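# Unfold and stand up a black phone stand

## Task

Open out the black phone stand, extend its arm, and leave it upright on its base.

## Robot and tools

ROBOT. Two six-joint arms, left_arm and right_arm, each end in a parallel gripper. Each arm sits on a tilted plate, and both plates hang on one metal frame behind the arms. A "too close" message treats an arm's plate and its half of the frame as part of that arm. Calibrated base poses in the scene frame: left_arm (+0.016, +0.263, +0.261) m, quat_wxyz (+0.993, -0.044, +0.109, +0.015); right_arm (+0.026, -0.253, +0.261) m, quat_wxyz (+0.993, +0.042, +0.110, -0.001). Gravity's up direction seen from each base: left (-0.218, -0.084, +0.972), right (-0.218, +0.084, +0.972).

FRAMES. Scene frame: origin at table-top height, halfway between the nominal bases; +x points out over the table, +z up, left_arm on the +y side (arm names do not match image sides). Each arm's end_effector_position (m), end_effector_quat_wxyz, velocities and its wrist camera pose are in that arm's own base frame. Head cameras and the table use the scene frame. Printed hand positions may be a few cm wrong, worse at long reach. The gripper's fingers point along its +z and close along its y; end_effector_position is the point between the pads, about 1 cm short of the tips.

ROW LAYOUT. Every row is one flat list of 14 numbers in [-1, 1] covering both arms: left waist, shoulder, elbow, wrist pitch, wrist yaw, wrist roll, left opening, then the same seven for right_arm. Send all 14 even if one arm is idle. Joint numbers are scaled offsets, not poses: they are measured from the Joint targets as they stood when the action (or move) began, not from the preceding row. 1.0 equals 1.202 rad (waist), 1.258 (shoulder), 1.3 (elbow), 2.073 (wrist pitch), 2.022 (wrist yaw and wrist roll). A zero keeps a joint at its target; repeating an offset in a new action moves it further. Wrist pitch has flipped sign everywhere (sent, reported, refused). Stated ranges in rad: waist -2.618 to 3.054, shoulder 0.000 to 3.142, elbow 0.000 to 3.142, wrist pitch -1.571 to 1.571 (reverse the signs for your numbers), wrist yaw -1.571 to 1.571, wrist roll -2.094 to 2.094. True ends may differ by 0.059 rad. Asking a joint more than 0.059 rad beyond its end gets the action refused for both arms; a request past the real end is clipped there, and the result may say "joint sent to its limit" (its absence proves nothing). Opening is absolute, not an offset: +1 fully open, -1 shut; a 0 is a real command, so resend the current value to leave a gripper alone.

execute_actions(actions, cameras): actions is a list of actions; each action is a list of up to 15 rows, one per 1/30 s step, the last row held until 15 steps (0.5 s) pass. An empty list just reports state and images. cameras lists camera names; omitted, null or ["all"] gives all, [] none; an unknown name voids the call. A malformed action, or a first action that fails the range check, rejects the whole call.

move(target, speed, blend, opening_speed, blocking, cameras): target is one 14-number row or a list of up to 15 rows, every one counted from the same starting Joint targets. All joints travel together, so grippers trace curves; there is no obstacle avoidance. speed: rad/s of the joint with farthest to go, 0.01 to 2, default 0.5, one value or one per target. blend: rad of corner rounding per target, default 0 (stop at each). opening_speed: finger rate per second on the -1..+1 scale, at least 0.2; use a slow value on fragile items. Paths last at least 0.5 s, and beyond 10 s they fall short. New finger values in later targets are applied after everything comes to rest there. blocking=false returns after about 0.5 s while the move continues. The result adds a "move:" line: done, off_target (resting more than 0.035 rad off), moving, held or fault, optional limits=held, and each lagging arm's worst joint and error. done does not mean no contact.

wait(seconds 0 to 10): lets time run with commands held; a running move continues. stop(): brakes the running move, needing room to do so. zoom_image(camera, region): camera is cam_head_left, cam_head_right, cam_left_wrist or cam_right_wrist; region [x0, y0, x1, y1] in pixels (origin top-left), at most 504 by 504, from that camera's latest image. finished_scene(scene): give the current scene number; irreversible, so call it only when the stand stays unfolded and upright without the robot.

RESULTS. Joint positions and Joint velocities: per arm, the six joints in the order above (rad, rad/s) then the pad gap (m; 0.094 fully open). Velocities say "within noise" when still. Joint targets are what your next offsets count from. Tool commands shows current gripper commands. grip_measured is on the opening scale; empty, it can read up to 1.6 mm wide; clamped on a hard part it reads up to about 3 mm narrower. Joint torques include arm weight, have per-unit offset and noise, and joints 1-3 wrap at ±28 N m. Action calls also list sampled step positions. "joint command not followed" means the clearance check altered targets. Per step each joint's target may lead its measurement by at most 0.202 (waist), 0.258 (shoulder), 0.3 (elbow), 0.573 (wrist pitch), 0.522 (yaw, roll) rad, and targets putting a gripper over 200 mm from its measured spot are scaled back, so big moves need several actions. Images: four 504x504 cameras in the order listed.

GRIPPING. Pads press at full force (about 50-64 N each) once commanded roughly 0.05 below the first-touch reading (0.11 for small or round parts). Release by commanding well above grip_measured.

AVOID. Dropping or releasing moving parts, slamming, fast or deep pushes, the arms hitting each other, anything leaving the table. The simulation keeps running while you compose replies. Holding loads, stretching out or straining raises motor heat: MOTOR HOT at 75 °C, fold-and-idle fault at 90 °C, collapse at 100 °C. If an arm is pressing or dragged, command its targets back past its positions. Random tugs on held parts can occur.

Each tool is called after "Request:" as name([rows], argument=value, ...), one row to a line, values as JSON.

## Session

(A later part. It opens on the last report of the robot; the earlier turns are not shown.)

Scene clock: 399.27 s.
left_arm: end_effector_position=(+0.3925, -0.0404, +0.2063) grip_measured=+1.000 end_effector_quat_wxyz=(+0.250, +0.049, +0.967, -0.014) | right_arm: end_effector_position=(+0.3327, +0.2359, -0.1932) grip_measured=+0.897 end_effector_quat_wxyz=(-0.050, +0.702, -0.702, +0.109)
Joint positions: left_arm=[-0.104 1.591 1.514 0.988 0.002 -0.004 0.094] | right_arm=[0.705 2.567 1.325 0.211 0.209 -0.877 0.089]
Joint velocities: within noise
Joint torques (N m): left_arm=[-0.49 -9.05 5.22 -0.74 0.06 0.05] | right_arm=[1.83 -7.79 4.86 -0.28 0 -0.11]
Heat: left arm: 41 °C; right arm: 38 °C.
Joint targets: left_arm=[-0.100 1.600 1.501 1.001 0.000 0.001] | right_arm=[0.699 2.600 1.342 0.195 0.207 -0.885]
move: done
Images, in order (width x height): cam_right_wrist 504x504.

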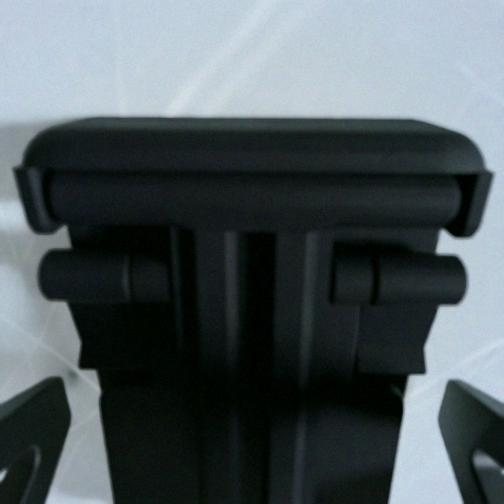

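Request:
move([
  [0,0,0,0,0,0,1,0.04,-0.287,-0.1,0.1177,0.002,0.0237,0.9],
  [0,0,0,0,0,0,1,-0.58,-0.715,-0.1,0.38,0.002,0.3,0.9],
  [0.0715,0.2,-0.4963,-0.516,0.3403,0.7928,1,-0.58,-0.715,-0.1,0.38,0.002,0.3,0.9],
  [0.0715,0.5569,-0.4963,-0.516,0.3403,0.7928,1,-0.58,-0.715,-0.1,0.38,0.002,0.3,0.9],
], speed=[0.4,0.8,0.8,0.5], blend=0.08)

Request:
zoom_image(camera="cam_left_wrist", region=[100, 100, 400, 400])

Scene clock: 433.40 s.
left_arm: end_effector_position=(+0.3286, -0.1163, -0.1217) grip_measured=+1.000 end_effector_quat_wxyz=(+0.301, +0.705, +0.623, -0.159) | right_arm: end_effector_position=(+0.3295, -0.0369, +0.0728) grip_measured=+0.897 end_effector_quat_wxyz=(+0.038, -0.136, +0.984, -0.113)
Joint positions: left_arm=[-0.022 2.286 0.858 -0.068 0.667 1.6 0.094] | right_arm=[-0.001 1.72 1.224 0.967 0.214 -0.287 0.089]
Joint velocities: within noise
Joint torques (N m): left_arm=[-0.39 -9.21 1.37 -0.24 0.58 0.03] | right_arm=[0.76 -9.36 4.98 0.26 0.06 0.08]
Heat: left arm: 41 °C; right arm: 40 °C.
Joint targets: left_arm=[-0.014 2.300 0.855 -0.069 0.688 1.604] | right_arm=[0.002 1.701 1.211 0.983 0.211 -0.278]
move: done

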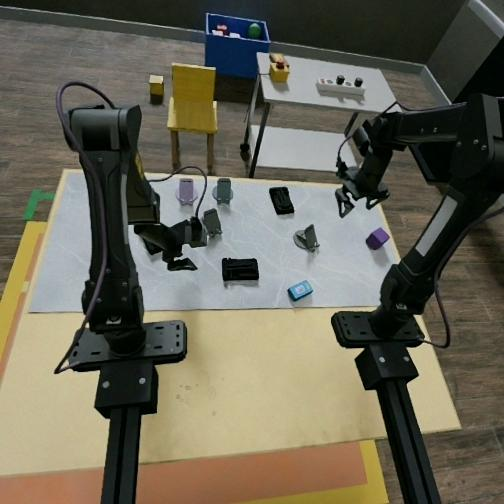

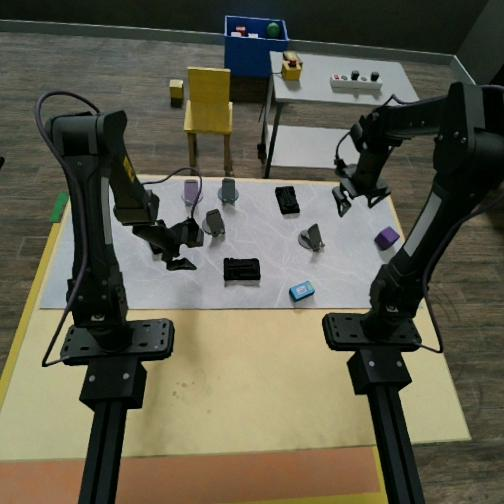

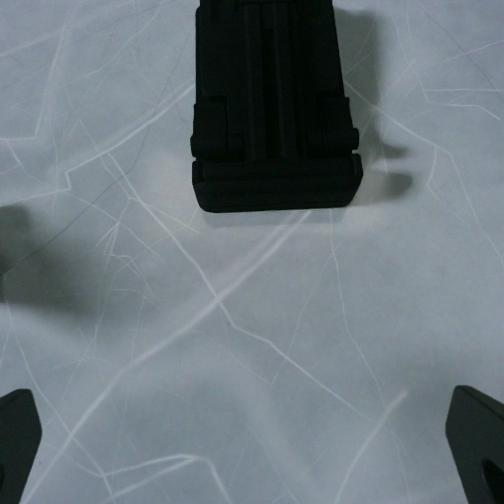

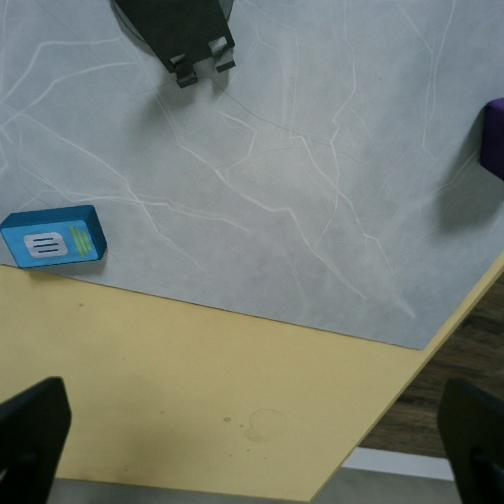

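Scaled by 1.680 from the camera's 504x504 image, which has a finer 720x720 frame.

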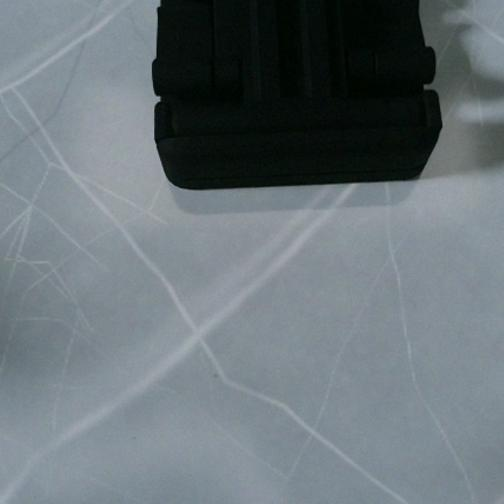

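Request:
move([
  [0,0,0,0,0,0,1,0.1,0.16,-0.2708,-0.5,-0.4862,-0.5994,1],
  [0,0,0,0,0,0,1,0.0574,0.5882,-0.2708,-0.6134,-0.4862,-0.5994,1],
], speed=[0.8,0.5], blend=0.08, cameras=["cam_head_left","cam_right_wrist"])

Request:
zoom_image(camera="cam_right_wrist", region=[100, 100, 400, 400])

Scene clock: 468.77 s.
left_arm: end_effector_position=(+0.3286, -0.1163, -0.1217) grip_measured=+1.000 end_effector_quat_wxyz=(+0.301, +0.705, +0.623, -0.159) | right_arm: end_effector_position=(+0.3293, +0.1483, -0.1426) grip_measured=+0.997 end_effector_quat_wxyz=(-0.338, +0.686, -0.617, -0.188)
Joint positions: left_arm=[-0.022 2.286 0.858 -0.068 0.667 1.6 0.094] | right_arm=[0.078 2.417 0.863 -0.277 -0.749 -1.483 0.094]
Joint velocities: within noise
Joint torques (N m): left_arm=[-0.34 -9.32 1.31 -0.26 0.59 0.07] | right_arm=[0.5 -6.38 0.64 -0.31 -0.77 -0.11]
Heat: left arm: 40 °C; right arm: 42 °C.
Joint targets: left_arm=[-0.014 2.300 0.855 -0.069 0.688 1.604] | right_arm=[0.071 2.441 0.860 -0.289 -0.772 -1.490]
move: done
Images, in order (width x height): cam_head_left 504x504, cam_right_wrist 504x504.

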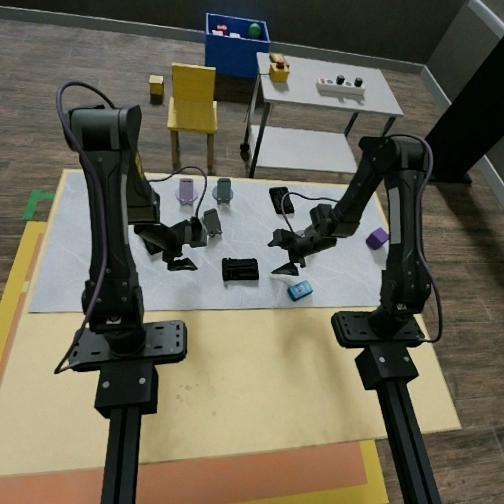

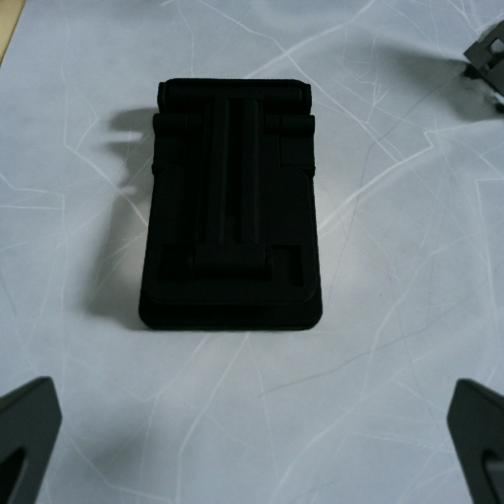

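Scaled by 1.680 from the camera's 504x504 image, which has a finer 720x720 frame.

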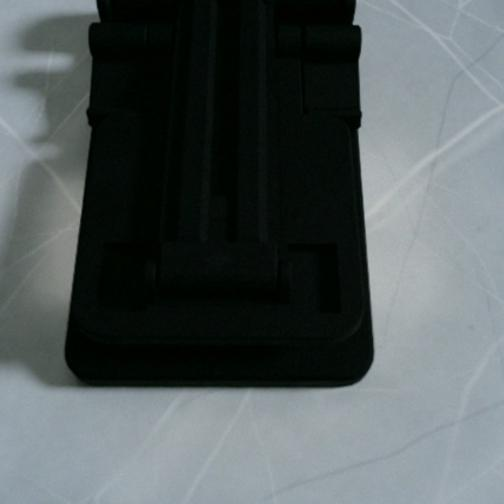

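Request:
move(target=[-0.1288,0.0832,-0.0203,-0.1209,-0.0194,-0.0945,1,0,0,0,0,0,0,1], speed=0.4, cameras=["cam_head_left","cam_left_wrist","cam_right_wrist"])

Request:
zoom_image(camera="cam_left_wrist", region=[100, 100, 400, 400])

Scene clock: 513.27 s.
left_arm: end_effector_position=(+0.3252, -0.1605, -0.1447) grip_measured=+1.000 end_effector_quat_wxyz=(+0.311, +0.702, +0.620, -0.159) | right_arm: end_effector_position=(+0.3295, +0.1483, -0.1425) grip_measured=+0.997 end_effector_quat_wxyz=(-0.338, +0.686, -0.617, -0.188)
Joint positions: left_arm=[-0.162 2.384 0.835 -0.313 0.643 1.419 0.094] | right_arm=[0.078 2.417 0.863 -0.278 -0.749 -1.483 0.094]
Joint velocities: within noise
Joint torques (N m): left_arm=[-1.91 -8.85 0.68 -0.59 0.4 -0.08] | right_arm=[0.53 -6.45 0.76 -0.34 -0.75 -0.1]
Heat: left arm: 39 °C; right arm: 37 °C.
Joint targets: left_arm=[-0.169 2.405 0.829 -0.320 0.649 1.413] | right_arm=[0.071 2.441 0.860 -0.289 -0.772 -1.490]
move: done
Images, in order (width x height): cam_head_left 504x504, cam_left_wrist 504x504, cam_right_wrist 504x504.

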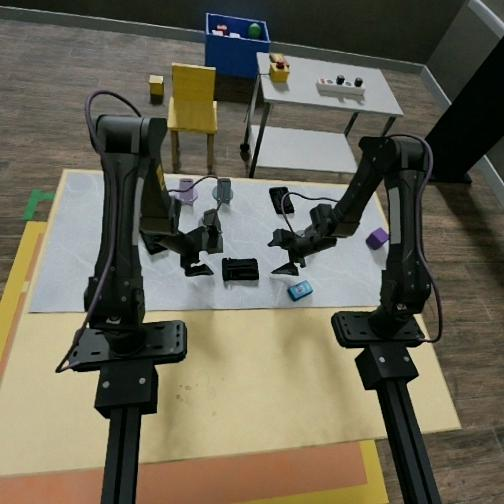

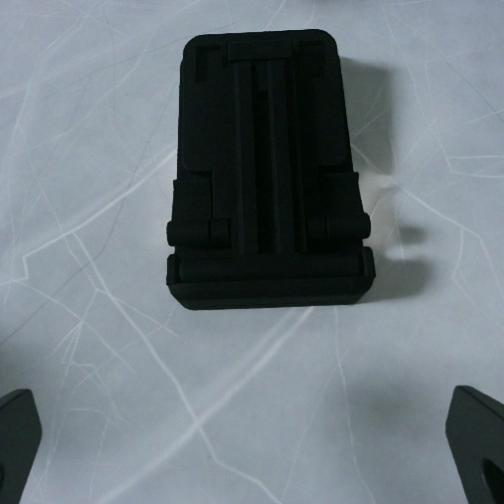

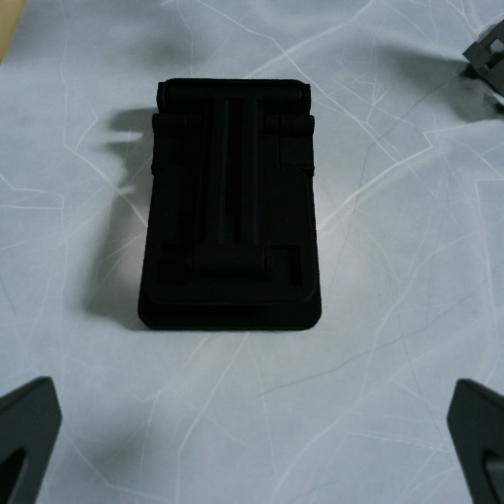

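Scaled by 1.680 from the camera's 504x504 image, which has a finer 720x720 frame.

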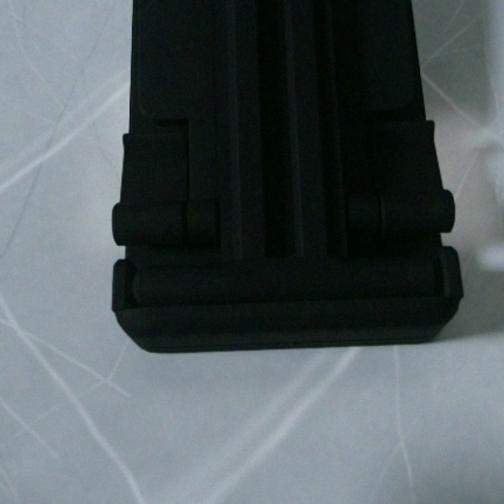

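Request:
move(target=[-0.0669,0.1171,0.0514,-0.0653,-0.0138,-0.0462,1,0,0,0,0,0,0,1], speed=0.25, cameras=["cam_left_wrist","cam_right_wrist"])

Scene clock: 534.03 s.
left_arm: end_effector_position=(+0.3240, -0.1841, -0.1791) grip_measured=+1.000 end_effector_quat_wxyz=(+0.307, +0.700, +0.624, -0.162) | right_arm: end_effector_position=(+0.3295, +0.1483, -0.1425) grip_measured=+0.997 end_effector_quat_wxyz=(-0.338, +0.686, -0.617, -0.188)
Joint positions: left_arm=[-0.24 2.531 0.89 -0.449 0.615 1.326 0.094] | right_arm=[0.078 2.417 0.863 -0.278 -0.749 -1.483 0.094]
Joint velocities: within noise
Joint torques (N m): left_arm=[-2.35 -8.7 1.25 -0.64 0.45 -0.04] | right_arm=[0.49 -6.32 0.69 -0.34 -0.75 -0.11]
Heat: left arm: 40 °C; right arm: 37 °C.
Joint targets: left_arm=[-0.249 2.552 0.896 -0.455 0.621 1.320] | right_arm=[0.071 2.441 0.860 -0.289 -0.772 -1.490]
move: done
Images, in order (width x height): cam_left_wrist 504x504, cam_right_wrist 504x504.

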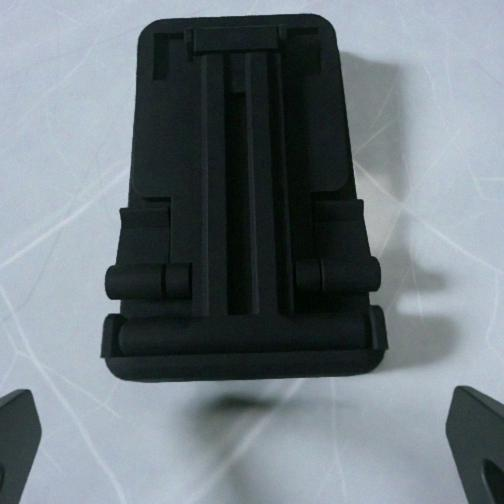

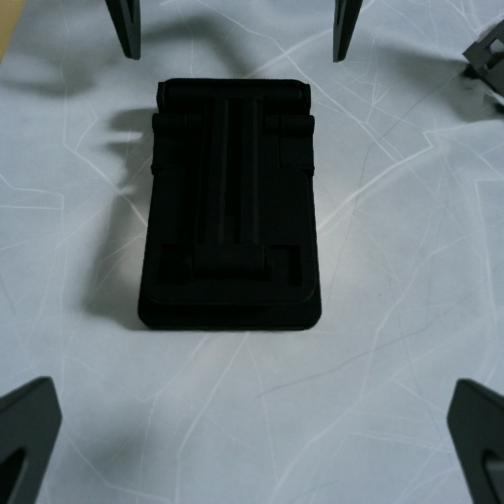

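Request:
move(target=[-0.0303,0.039,0.0171,-0.0218,-0.0046,-0.0154,1,0,0,0,0,0,0,1], speed=0.15, cameras=["cam_left_wrist","cam_right_wrist"])

Request:
zoom_image(camera="cam_right_wrist", region=[80, 0, 380, 200])

Scene clock: 541.10 s.
left_arm: end_effector_position=(+0.3224, -0.1954, -0.1899) grip_measured=+1.000 end_effector_quat_wxyz=(+0.307, +0.703, +0.620, -0.163) | right_arm: end_effector_position=(+0.3295, +0.1483, -0.1425) grip_measured=+0.997 end_effector_quat_wxyz=(-0.338, +0.686, -0.617, -0.188)
Joint positions: left_arm=[-0.275 2.578 0.912 -0.494 0.606 1.295 0.094] | right_arm=[0.078 2.417 0.863 -0.278 -0.749 -1.483 0.094]
Joint velocities: within noise
Joint torques (N m): left_arm=[-2.66 -8.79 1.06 -0.7 0.44 -0.03] | right_arm=[0.62 -6.5 0.77 -0.34 -0.75 -0.13]
Heat: left arm: 40 °C; right arm: 37 °C.
Joint targets: left_arm=[-0.286 2.601 0.918 -0.500 0.612 1.289] | right_arm=[0.071 2.441 0.860 -0.289 -0.772 -1.490]
move: done
Images, in order (width x height): cam_left_wrist 504x504, cam_right_wrist 504x504.

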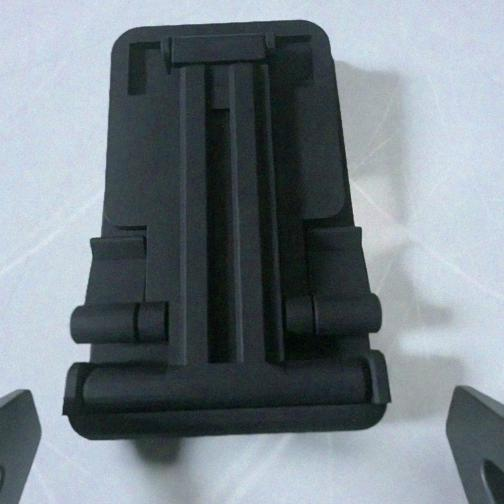

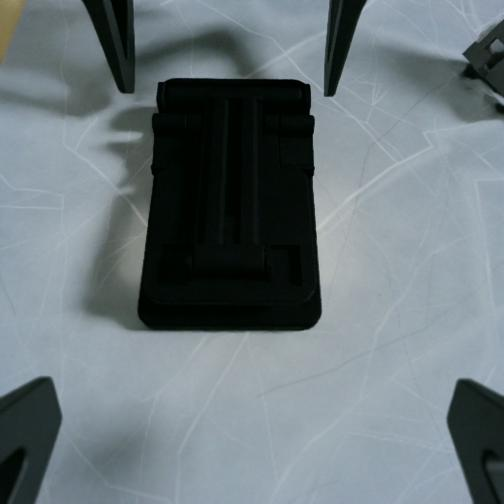

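Scaled by 1.680 from the camera's 504x504 image, which has a finer 720x720 frame.

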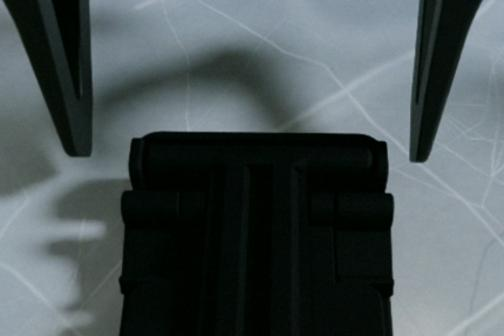

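Request:
move(target=[-0.0286,0.0182,0.0239,-0.0096,-0.0087,-0.0247,1,0,0,0,0,0,0,1], speed=0.1, cameras=["cam_left_wrist","cam_right_wrist"])

Request:
zoom_image(camera="cam_right_wrist", region=[80, 0, 380, 200])

Scene clock: 557.13 s.
left_arm: end_effector_position=(+0.3283, -0.2074, -0.1931) grip_measured=+1.000 end_effector_quat_wxyz=(+0.310, +0.699, +0.624, -0.161) | right_arm: end_effector_position=(+0.3295, +0.1483, -0.1425) grip_measured=+0.997 end_effector_quat_wxyz=(-0.338, +0.686, -0.617, -0.188)
Joint positions: left_arm=[-0.309 2.599 0.943 -0.514 0.588 1.245 0.094] | right_arm=[0.078 2.417 0.863 -0.278 -0.749 -1.483 0.094]
Joint velocities: within noise
Joint torques (N m): left_arm=[-2.74 -8.99 1.2 -0.8 0.38 -0.04] | right_arm=[0.35 -6.46 0.66 -0.37 -0.78 -0.11]
Heat: left arm: 40 °C; right arm: 37 °C.
Joint targets: left_arm=[-0.320 2.624 0.949 -0.520 0.594 1.238] | right_arm=[0.071 2.441 0.860 -0.289 -0.772 -1.490]
move: done
Images, in order (width x height): cam_left_wrist 504x504, cam_right_wrist 504x504.

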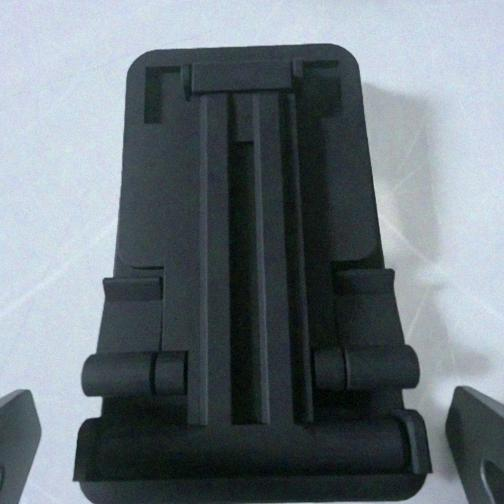

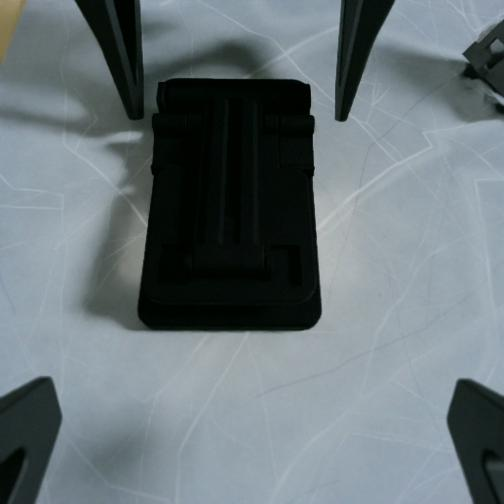

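Scaled by 1.680 from the camera's 504x504 image, which has a finer 720x720 frame.

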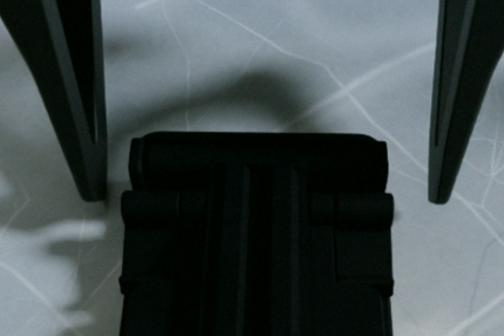

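Request:
move(target=[0.0230,-0.0052,-0.0068,0.0074,0.0057,0.0159,1,0,0,0,0,0,0,1], speed=0.1, cameras=["cam_right_wrist"])

Request:
zoom_image(camera="cam_right_wrist", region=[80, 0, 380, 200])

Scene clock: 571.37 s.
left_arm: end_effector_position=(+0.3304, -0.2044, -0.1931) grip_measured=+1.000 end_effector_quat_wxyz=(+0.312, +0.703, +0.620, -0.156) | right_arm: end_effector_position=(+0.3295, +0.1483, -0.1425) grip_measured=+0.997 end_effector_quat_wxyz=(-0.338, +0.686, -0.617, -0.188)
Joint positions: left_arm=[-0.299 2.599 0.943 -0.515 0.588 1.265 0.094] | right_arm=[0.078 2.417 0.863 -0.278 -0.749 -1.483 0.094]
Joint velocities: within noise
Joint torques (N m): left_arm=[-1.01 -9.51 0.39 -0.62 0.5 0.05] | right_arm=[0.59 -6.37 0.75 -0.35 -0.74 -0.12]
Heat: left arm: 39 °C; right arm: 37 °C.
Joint targets: left_arm=[-0.293 2.618 0.940 -0.505 0.606 1.271] | right_arm=[0.071 2.441 0.860 -0.289 -0.772 -1.490]
move: done
Images, in order (width x height): cam_right_wrist 504x504.

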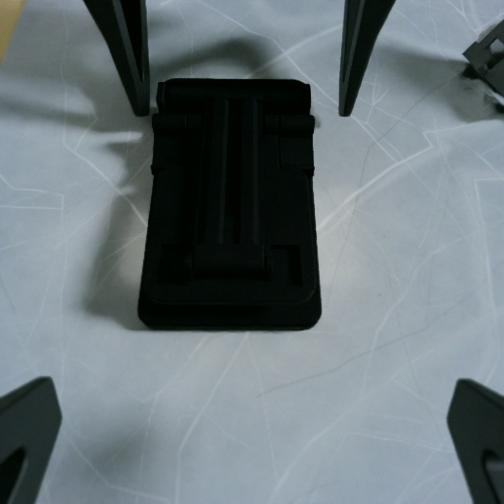

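Scaled by 1.680 from the camera's 504x504 image, which has a finer 720x720 frame.

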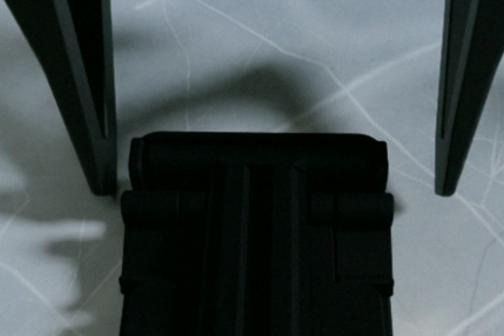

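Request:
move([
  [0.046,-0.031,-0.01,0.01,0.01,0.02,1,0,0,0,0,0,0,1],
  [-0.004,0.0009,-0.0036,-0.0048,-0.0012,-0.0034,1,0,0,0,0,0,0,1],
], speed=0.1, cameras=["cam_right_wrist"])

Request:
zoom_image(camera="cam_right_wrist", region=[80, 0, 380, 200])

Scene clock: 582.40 s.
left_arm: end_effector_position=(+0.3267, -0.2002, -0.1940) grip_measured=+1.000 end_effector_quat_wxyz=(+0.309, +0.700, +0.623, -0.161) | right_arm: end_effector_position=(+0.3295, +0.1483, -0.1425) grip_measured=+0.997 end_effector_quat_wxyz=(-0.338, +0.686, -0.617, -0.188)
Joint positions: left_arm=[-0.288 2.599 0.934 -0.509 0.598 1.27 0.094] | right_arm=[0.078 2.417 0.863 -0.278 -0.749 -1.483 0.094]
Joint velocities: within noise
Joint torques (N m): left_arm=[-2.56 -9.43 0.9 -0.76 0.39 -0.08] | right_arm=[0.53 -6.54 0.72 -0.33 -0.75 -0.11]
Heat: left arm: 39 °C; right arm: 37 °C.
Joint targets: left_arm=[-0.297 2.619 0.936 -0.515 0.603 1.264] | right_arm=[0.071 2.441 0.860 -0.289 -0.772 -1.490]
move: done
Images, in order (width x height): cam_right_wrist 504x504.

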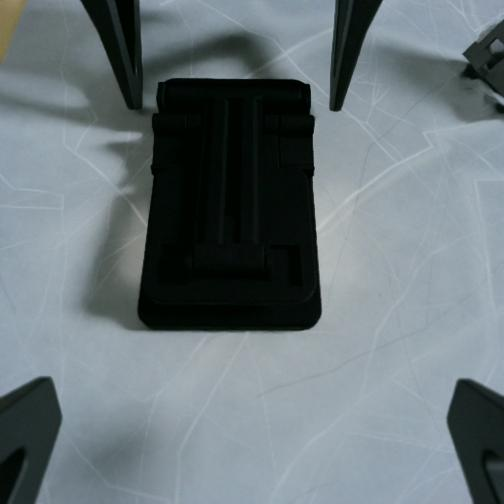

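Scaled by 1.680 from the camera's 504x504 image, which has a finer 720x720 frame.

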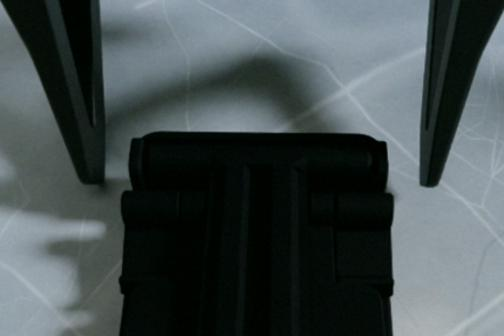

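Request:
move(target=[0,0,0,0,0,0,0.45,0,0,0,0,0,0,1], opening_speed=0.4, cameras=["cam_left_wrist","cam_right_wrist"])

Request:
zoom_image(camera="cam_right_wrist", region=[80, 0, 380, 200])

Scene clock: 587.77 s.
left_arm: end_effector_position=(+0.3269, -0.2001, -0.1940) grip_measured=+0.475 end_effector_quat_wxyz=(+0.309, +0.700, +0.624, -0.161) | right_arm: end_effector_position=(+0.3295, +0.1483, -0.1425) grip_measured=+0.997 end_effector_quat_wxyz=(-0.338, +0.686, -0.617, -0.188)
Joint positions: left_arm=[-0.288 2.599 0.934 -0.509 0.597 1.269 0.069] | right_arm=[0.078 2.417 0.863 -0.278 -0.749 -1.483 0.094]
Joint velocities: within noise
Joint torques (N m): left_arm=[-2.63 -9.4 0.69 -0.75 0.4 -0.04] | right_arm=[0.47 -6.6 0.69 -0.32 -0.76 -0.11]
Heat: left arm: 39 °C; right arm: 37 °C.
Joint targets: left_arm=[-0.297 2.619 0.936 -0.515 0.603 1.264] | right_arm=[0.071 2.441 0.860 -0.289 -0.772 -1.490]
move: done
Images, in order (width x height): cam_left_wrist 504x504, cam_right_wrist 504x504.

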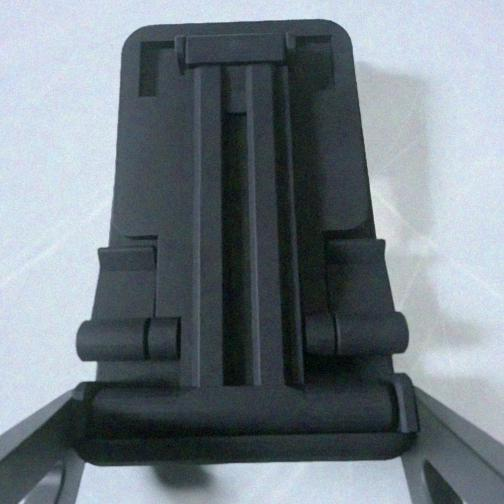

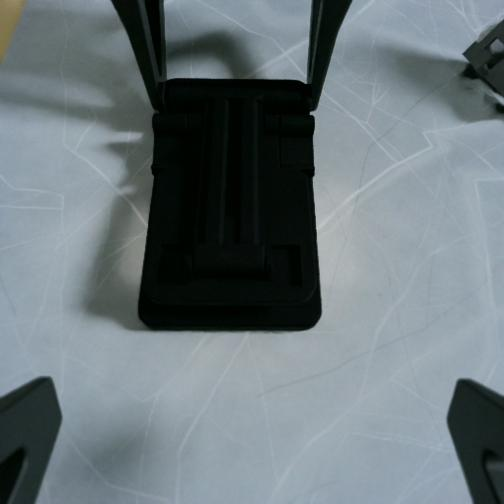

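Scaled by 1.680 from the camera's 504x504 image, which has a finer 720x720 frame.

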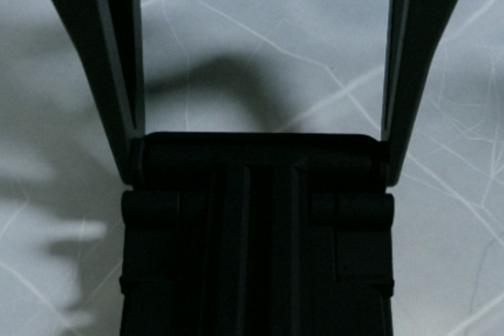

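Request:
move(target=[0,0,0,0,0,0,0.45,0.3309,-0.0623,0.0168,-0.006,0.2347,0.1914,-0.1], speed=0.3)

Scene clock: 602.27 s.
left_arm: end_effector_position=(+0.3269, -0.2001, -0.1940) grip_measured=+0.473 end_effector_quat_wxyz=(+0.309, +0.700, +0.624, -0.161) | right_arm: end_effector_position=(+0.3040, +0.2108, -0.1697) grip_measured=-0.097 end_effector_quat_wxyz=(-0.205, +0.708, -0.670, -0.083)
Joint positions: left_arm=[-0.288 2.599 0.934 -0.509 0.597 1.269 0.069] | right_arm=[0.463 2.391 0.872 -0.289 -0.294 -1.111 0.042]
Joint velocities: within noise
Joint torques (N m): left_arm=[-2.63 -9.13 0.8 -0.73 0.48 -0.04] | right_arm=[2.17 -10.43 2.65 -0.53 -0.37 0.06]
Heat: left arm: 39 °C; right arm: 37 °C.
Joint targets: left_arm=[-0.297 2.619 0.936 -0.515 0.603 1.264] | right_arm=[0.469 2.362 0.881 -0.301 -0.297 -1.103]
move: done

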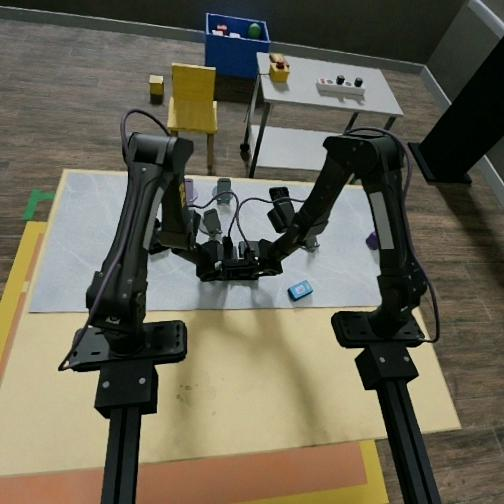

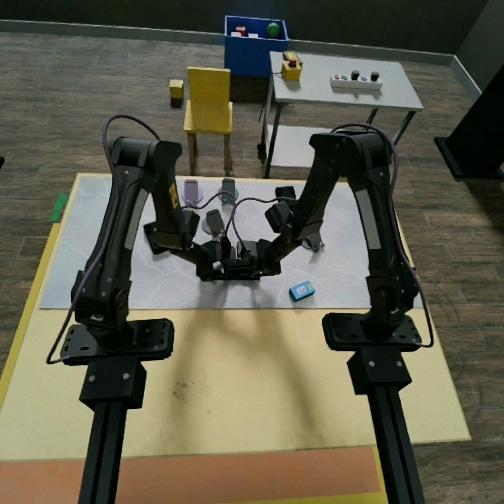

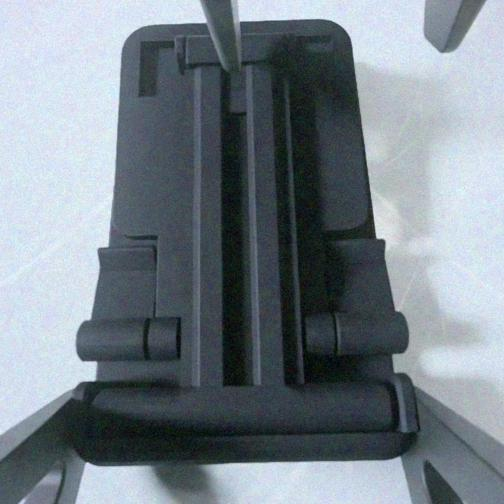

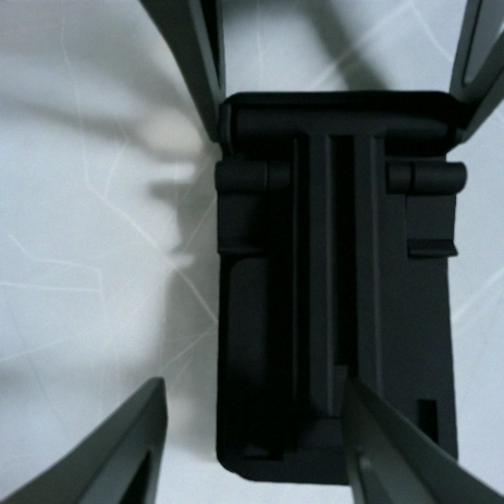

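Request:
move([
  [0,0,0,0,0,0,0.45,0,-0.07,0.03,0,0,0,-0.1],
  [0,0,0,0,0,0,0.45,-0.0017,0.0182,0.0165,-0.0006,0,0,-0.1],
], speed=0.2, cameras=["cam_left_wrist","cam_right_wrist"])

Scene clock: 614.03 s.
left_arm: end_effector_position=(+0.3269, -0.2001, -0.1940) grip_measured=+0.473 end_effector_quat_wxyz=(+0.309, +0.700, +0.624, -0.161) | right_arm: end_effector_position=(+0.3313, +0.2242, -0.1501) grip_measured=-0.097 end_effector_quat_wxyz=(-0.243, +0.706, -0.661, -0.069)
Joint positions: left_arm=[-0.288 2.599 0.934 -0.509 0.597 1.269 0.069] | right_arm=[0.463 2.359 0.913 -0.3 -0.293 -1.11 0.042]
Joint velocities: within noise
Joint torques (N m): left_arm=[-2.61 -9.26 0.95 -0.74 0.43 -0.05] | right_arm=[2 -6.87 1.55 -0.58 -0.33 0.07]
Heat: left arm: 39 °C; right arm: 38 °C.
Joint targets: left_arm=[-0.297 2.619 0.936 -0.515 0.603 1.264] | right_arm=[0.467 2.385 0.903 -0.303 -0.298 -1.103]
move: done
Images, in order (width x height): cam_left_wrist 504x504, cam_right_wrist 504x504.

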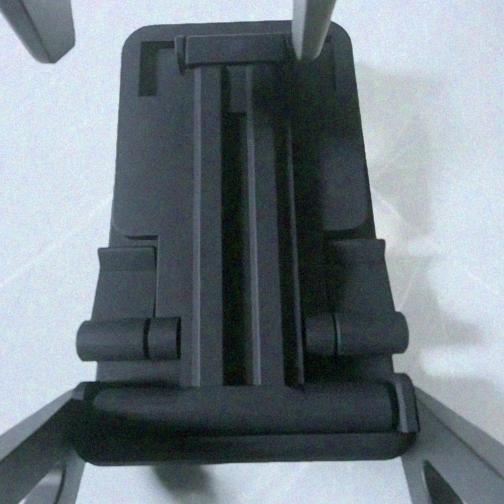

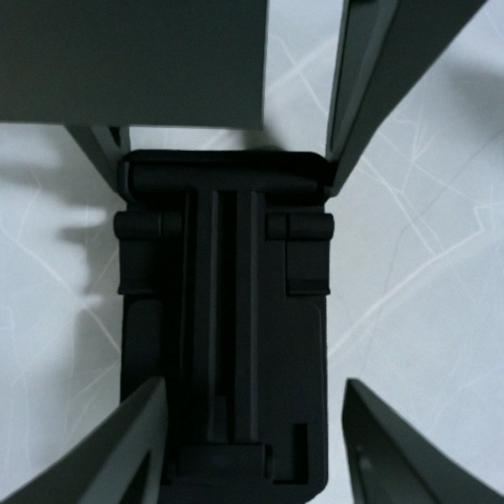

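Request:
move(target=[0,0,0,0,0,0,0.45,0.003,0.0501,-0.0048,-0.0335,0,0,-0.1], speed=0.1, cameras=["cam_left_wrist","cam_right_wrist"])

Scene clock: 625.87 s.
left_arm: end_effector_position=(+0.3270, -0.2001, -0.1939) grip_measured=+0.473 end_effector_quat_wxyz=(+0.309, +0.700, +0.624, -0.161) | right_arm: end_effector_position=(+0.3261, +0.2215, -0.1664) grip_measured=-0.097 end_effector_quat_wxyz=(-0.241, +0.706, -0.663, -0.070)
Joint positions: left_arm=[-0.288 2.599 0.934 -0.51 0.597 1.269 0.069] | right_arm=[0.463 2.414 0.906 -0.358 -0.293 -1.107 0.042]
Joint velocities: within noise
Joint torques (N m): left_arm=[-2.55 -9.48 0.96 -0.7 0.42 -0.04] | right_arm=[2.15 -6.16 1.28 -0.68 -0.33 0.02]
Heat: left arm: 39 °C; right arm: 37 °C.
Joint targets: left_arm=[-0.297 2.619 0.936 -0.515 0.603 1.264] | right_arm=[0.471 2.448 0.897 -0.372 -0.298 -1.103]
move: done
Images, in order (width x height): cam_left_wrist 504x504, cam_right_wrist 504x504.

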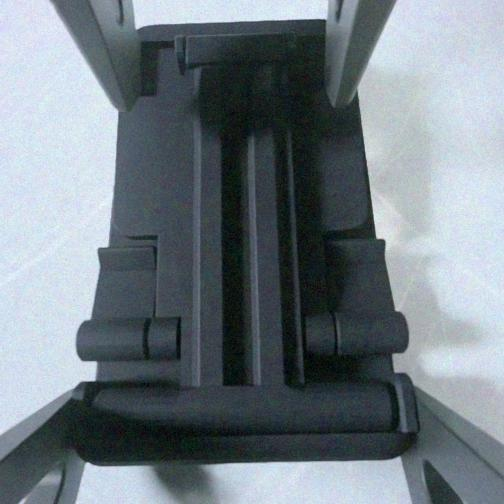

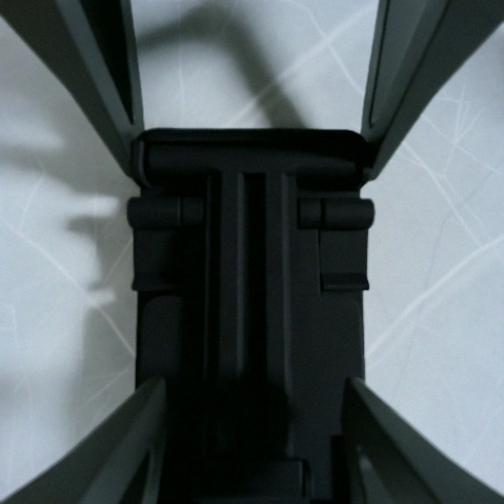

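Request:
move(target=[0,0,0,0,0,0,0.45,-0.0047,0.0324,0.0147,-0.0105,0,0,-0.1], speed=0.08, cameras=["cam_left_wrist","cam_right_wrist"])

Scene clock: 632.63 s.
left_arm: end_effector_position=(+0.3270, -0.2001, -0.1939) grip_measured=+0.473 end_effector_quat_wxyz=(+0.309, +0.700, +0.624, -0.161) | right_arm: end_effector_position=(+0.3249, +0.2177, -0.1758) grip_measured=-0.097 end_effector_quat_wxyz=(-0.240, +0.702, -0.667, -0.070)
Joint positions: left_arm=[-0.288 2.599 0.934 -0.51 0.597 1.269 0.069] | right_arm=[0.456 2.447 0.905 -0.389 -0.293 -1.103 0.042]
Joint velocities: within noise
Joint torques (N m): left_arm=[-2.61 -9.36 1.06 -0.75 0.43 -0.02] | right_arm=[2.47 -5.76 2.65 -0.58 -0.33 -0.03]
Heat: left arm: 39 °C; right arm: 36 °C.
Joint targets: left_arm=[-0.297 2.619 0.936 -0.515 0.603 1.264] | right_arm=[0.465 2.489 0.916 -0.394 -0.298 -1.103]
move: off_target (right_arm); right_arm: the shoulder is farthest, 0.041 rad from its target
Images, in order (width x height): cam_left_wrist 504x504, cam_right_wrist 504x504.

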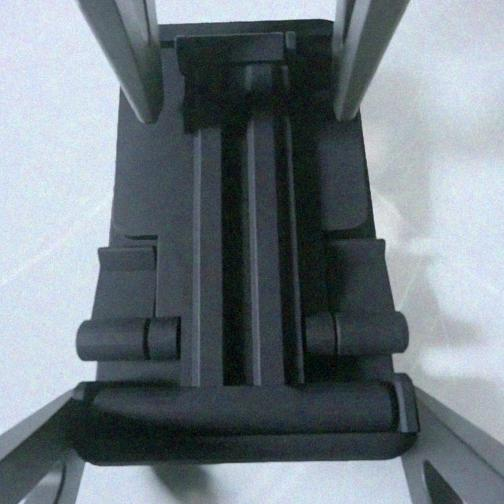

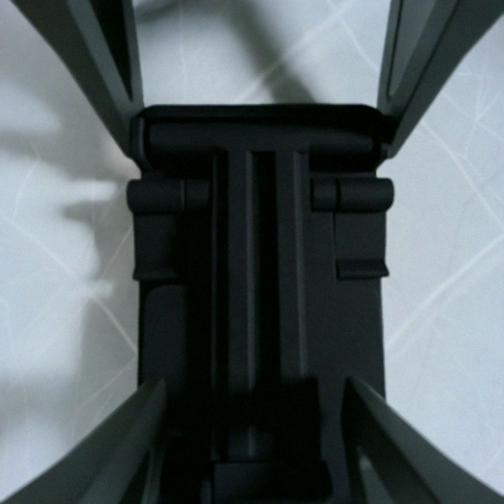

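Request:
move(target=[0,0,0,0,0,0,0.45,0,-0.01,0,0,0,0,-0.6], opening_speed=0.4, cameras=["cam_left_wrist","cam_right_wrist"])

Scene clock: 637.60 s.
left_arm: end_effector_position=(+0.3270, -0.2002, -0.1939) grip_measured=+0.473 end_effector_quat_wxyz=(+0.309, +0.700, +0.624, -0.161) | right_arm: end_effector_position=(+0.3269, +0.2178, -0.1753) grip_measured=-0.515 end_effector_quat_wxyz=(-0.243, +0.705, -0.663, -0.066)
Joint positions: left_arm=[-0.288 2.599 0.934 -0.51 0.597 1.269 0.069] | right_arm=[0.456 2.447 0.905 -0.397 -0.289 -1.113 0.023]
Joint velocities: within noise
Joint torques (N m): left_arm=[-2.51 -9.25 0.76 -0.73 0.4 -0.05] | right_arm=[2.37 -6.5 2.7 -0.48 -0.35 0.1]
Heat: left arm: 38 °C; right arm: 36 °C.
Joint targets: left_arm=[-0.297 2.619 0.936 -0.515 0.603 1.264] | right_arm=[0.465 2.476 0.916 -0.394 -0.298 -1.103]
move: done
Images, in order (width x height): cam_left_wrist 504x504, cam_right_wrist 504x504.

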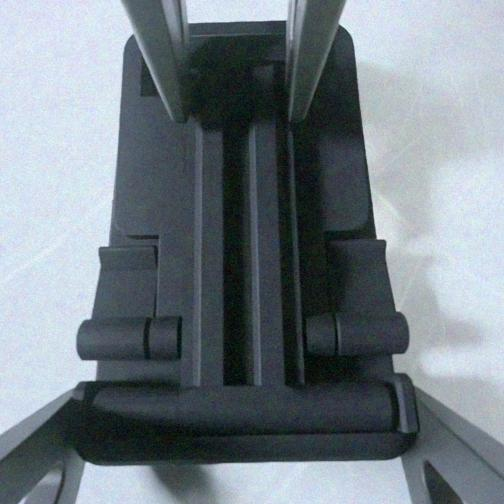

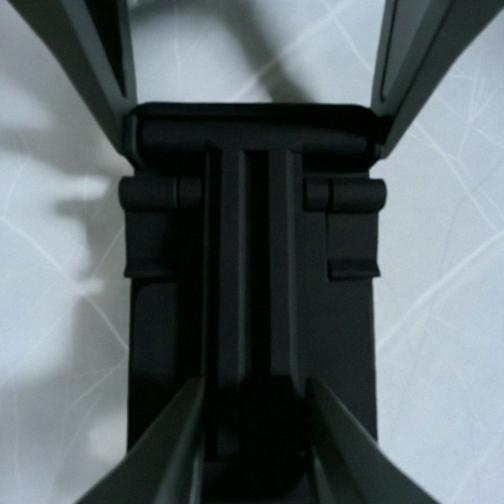

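Request:
move([
  [0,0,0,0,0,0,0.95,0,0,0,0,0,0,-0.6],
  [0.1214,0.1573,0.0964,-0.0293,0.2001,0.051,0.95,0,0,0,0,0,0,-0.6],
], speed=0.15)

Request:
zoom_image(camera="cam_right_wrist", region=[80, 0, 430, 250])

Scene clock: 660.47 s.
left_arm: end_effector_position=(+0.3260, -0.2017, -0.1975) grip_measured=+0.948 end_effector_quat_wxyz=(+0.408, +0.664, +0.560, -0.281) | right_arm: end_effector_position=(+0.3270, +0.2176, -0.1753) grip_measured=-0.516 end_effector_quat_wxyz=(-0.243, +0.704, -0.664, -0.065)
Joint positions: left_arm=[-0.159 2.792 1.057 -0.57 0.985 1.361 0.092] | right_arm=[0.456 2.447 0.905 -0.397 -0.287 -1.111 0.023]
Joint velocities: within noise
Joint torques (N m): left_arm=[-0.7 -8.87 0.49 -0.62 0.74 0.11] | right_arm=[2.54 -6.49 2.66 -0.53 -0.42 0.07]
Heat: left arm: 39 °C; right arm: 35 °C.
Joint targets: left_arm=[-0.151 2.817 1.061 -0.576 1.008 1.367] | right_arm=[0.465 2.476 0.916 -0.394 -0.298 -1.103]
move: done

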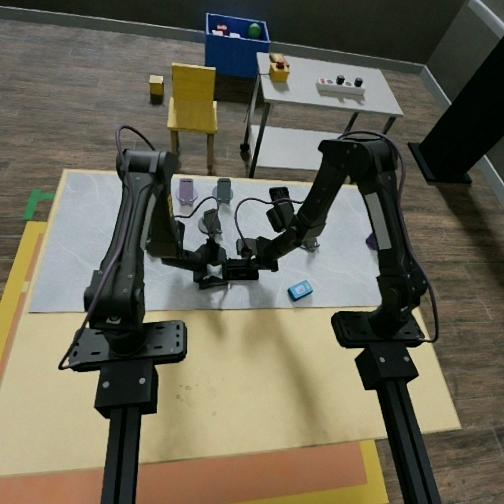

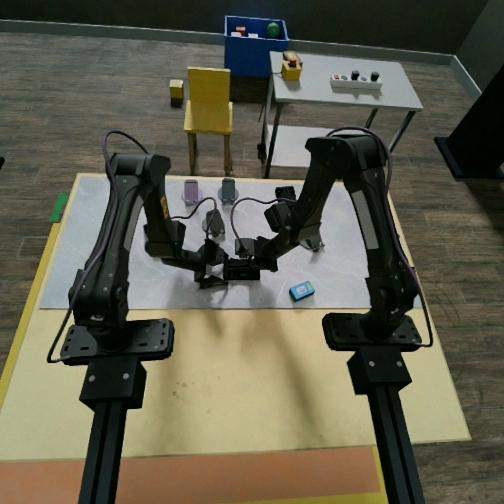

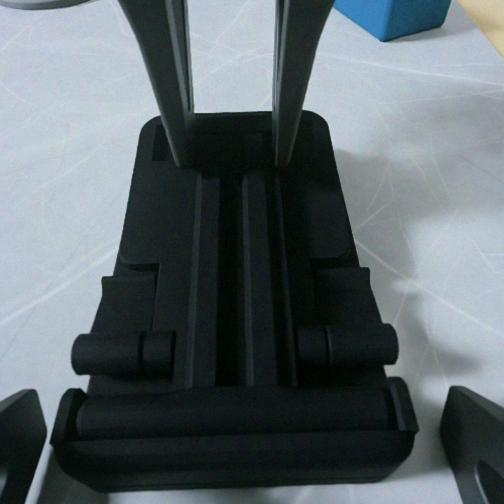

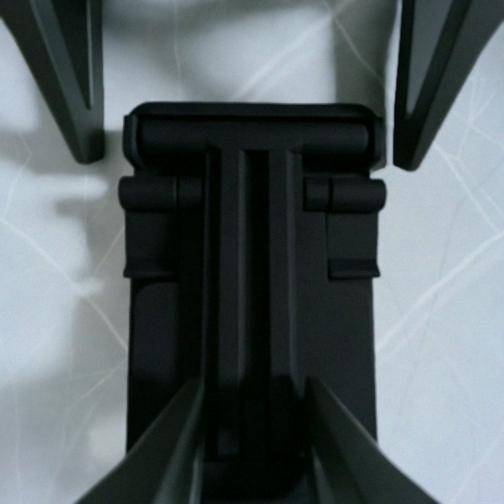

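Scaled by 1.440 from the camera's 504x504 image, which has a finer 720x720 frame.

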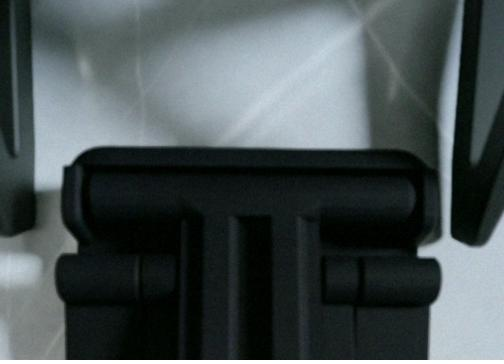

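Request:
move(target=[0,0,0,0,0,0,0.4,0,0,0,0,0,0,-0.6], opening_speed=0.4, cameras=["cam_left_wrist","cam_right_wrist"])

Scene clock: 665.20 s.
left_arm: end_effector_position=(+0.3265, -0.2017, -0.1972) grip_measured=+0.483 end_effector_quat_wxyz=(+0.410, +0.664, +0.559, -0.280) | right_arm: end_effector_position=(+0.3270, +0.2176, -0.1753) grip_measured=-0.516 end_effector_quat_wxyz=(-0.243, +0.704, -0.664, -0.065)
Joint positions: left_arm=[-0.159 2.792 1.057 -0.573 0.986 1.363 0.07] | right_arm=[0.456 2.447 0.905 -0.397 -0.287 -1.111 0.023]
Joint velocities: within noise
Joint torques (N m): left_arm=[-0.99 -8.75 0.58 -0.63 0.64 0.07] | right_arm=[2.47 -6.57 2.66 -0.51 -0.35 0.08]
Heat: left arm: 39 °C; right arm: 35 °C.
Joint targets: left_arm=[-0.151 2.817 1.061 -0.575 1.008 1.367] | right_arm=[0.465 2.476 0.916 -0.394 -0.298 -1.103]
move: done
Images, in order (width x height): cam_left_wrist 504x504, cam_right_wrist 504x504.

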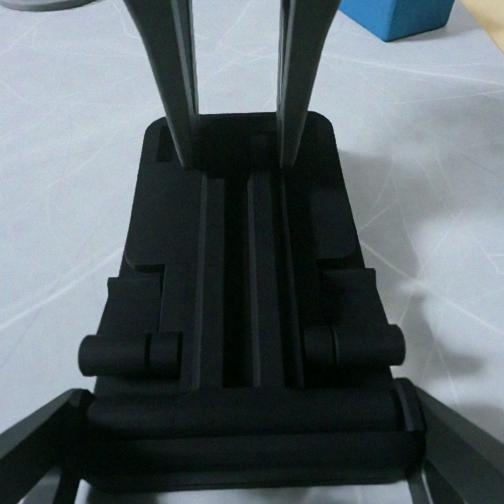

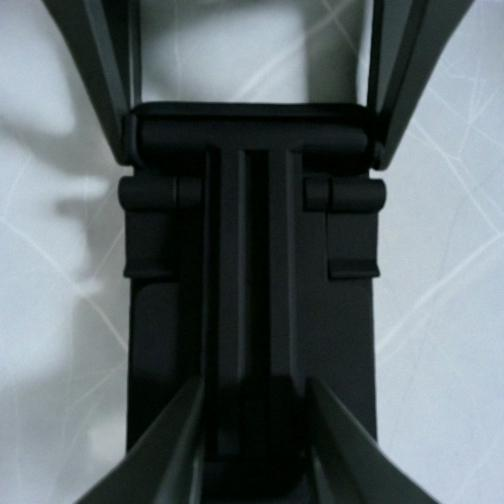

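Request:
move(target=[0,0,0,0,0,0,0.4,-0.0585,-0.0513,-0.0289,-0.0064,-0.0926,-0.0213,-0.6], speed=0.1, cameras=["cam_left_wrist","cam_right_wrist"])

Scene clock: 682.20 s.
left_arm: end_effector_position=(+0.3247, -0.2035, -0.1937) grip_measured=+0.483 end_effector_quat_wxyz=(+0.414, +0.660, +0.555, -0.292) | right_arm: end_effector_position=(+0.3237, +0.2160, -0.1688) grip_measured=-0.516 end_effector_quat_wxyz=(-0.267, +0.697, -0.656, -0.116)
Joint positions: left_arm=[-0.157 2.792 1.057 -0.573 1.012 1.356 0.07] | right_arm=[0.397 2.447 0.89 -0.411 -0.423 -1.142 0.023]
Joint velocities: within noise
Joint torques (N m): left_arm=[-0.88 -8.94 0.32 -0.63 0.45 0.12] | right_arm=[1.37 -11.21 0.58 -0.5 -1.02 -0.06]
Heat: left arm: 40 °C; right arm: 35 °C.
Joint targets: left_arm=[-0.151 2.817 1.061 -0.576 1.008 1.367] | right_arm=[0.395 2.412 0.878 -0.407 -0.485 -1.146]
move: off_target (right_arm); right_arm: the wrist yaw is farthest, 0.062 rad from its target
Images, in order (width x height): cam_left_wrist 504x504, cam_right_wrist 504x504.

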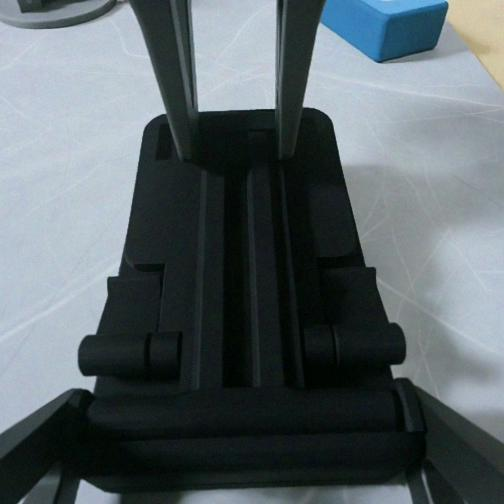

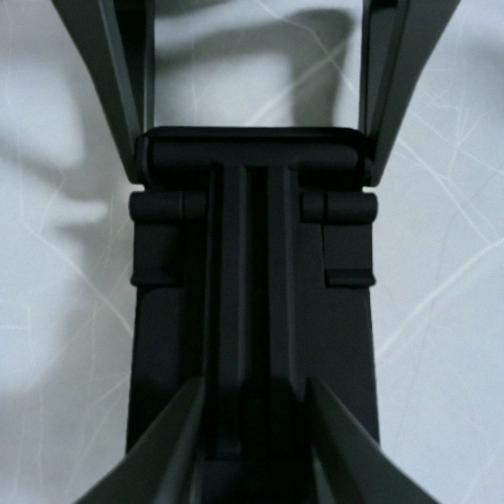

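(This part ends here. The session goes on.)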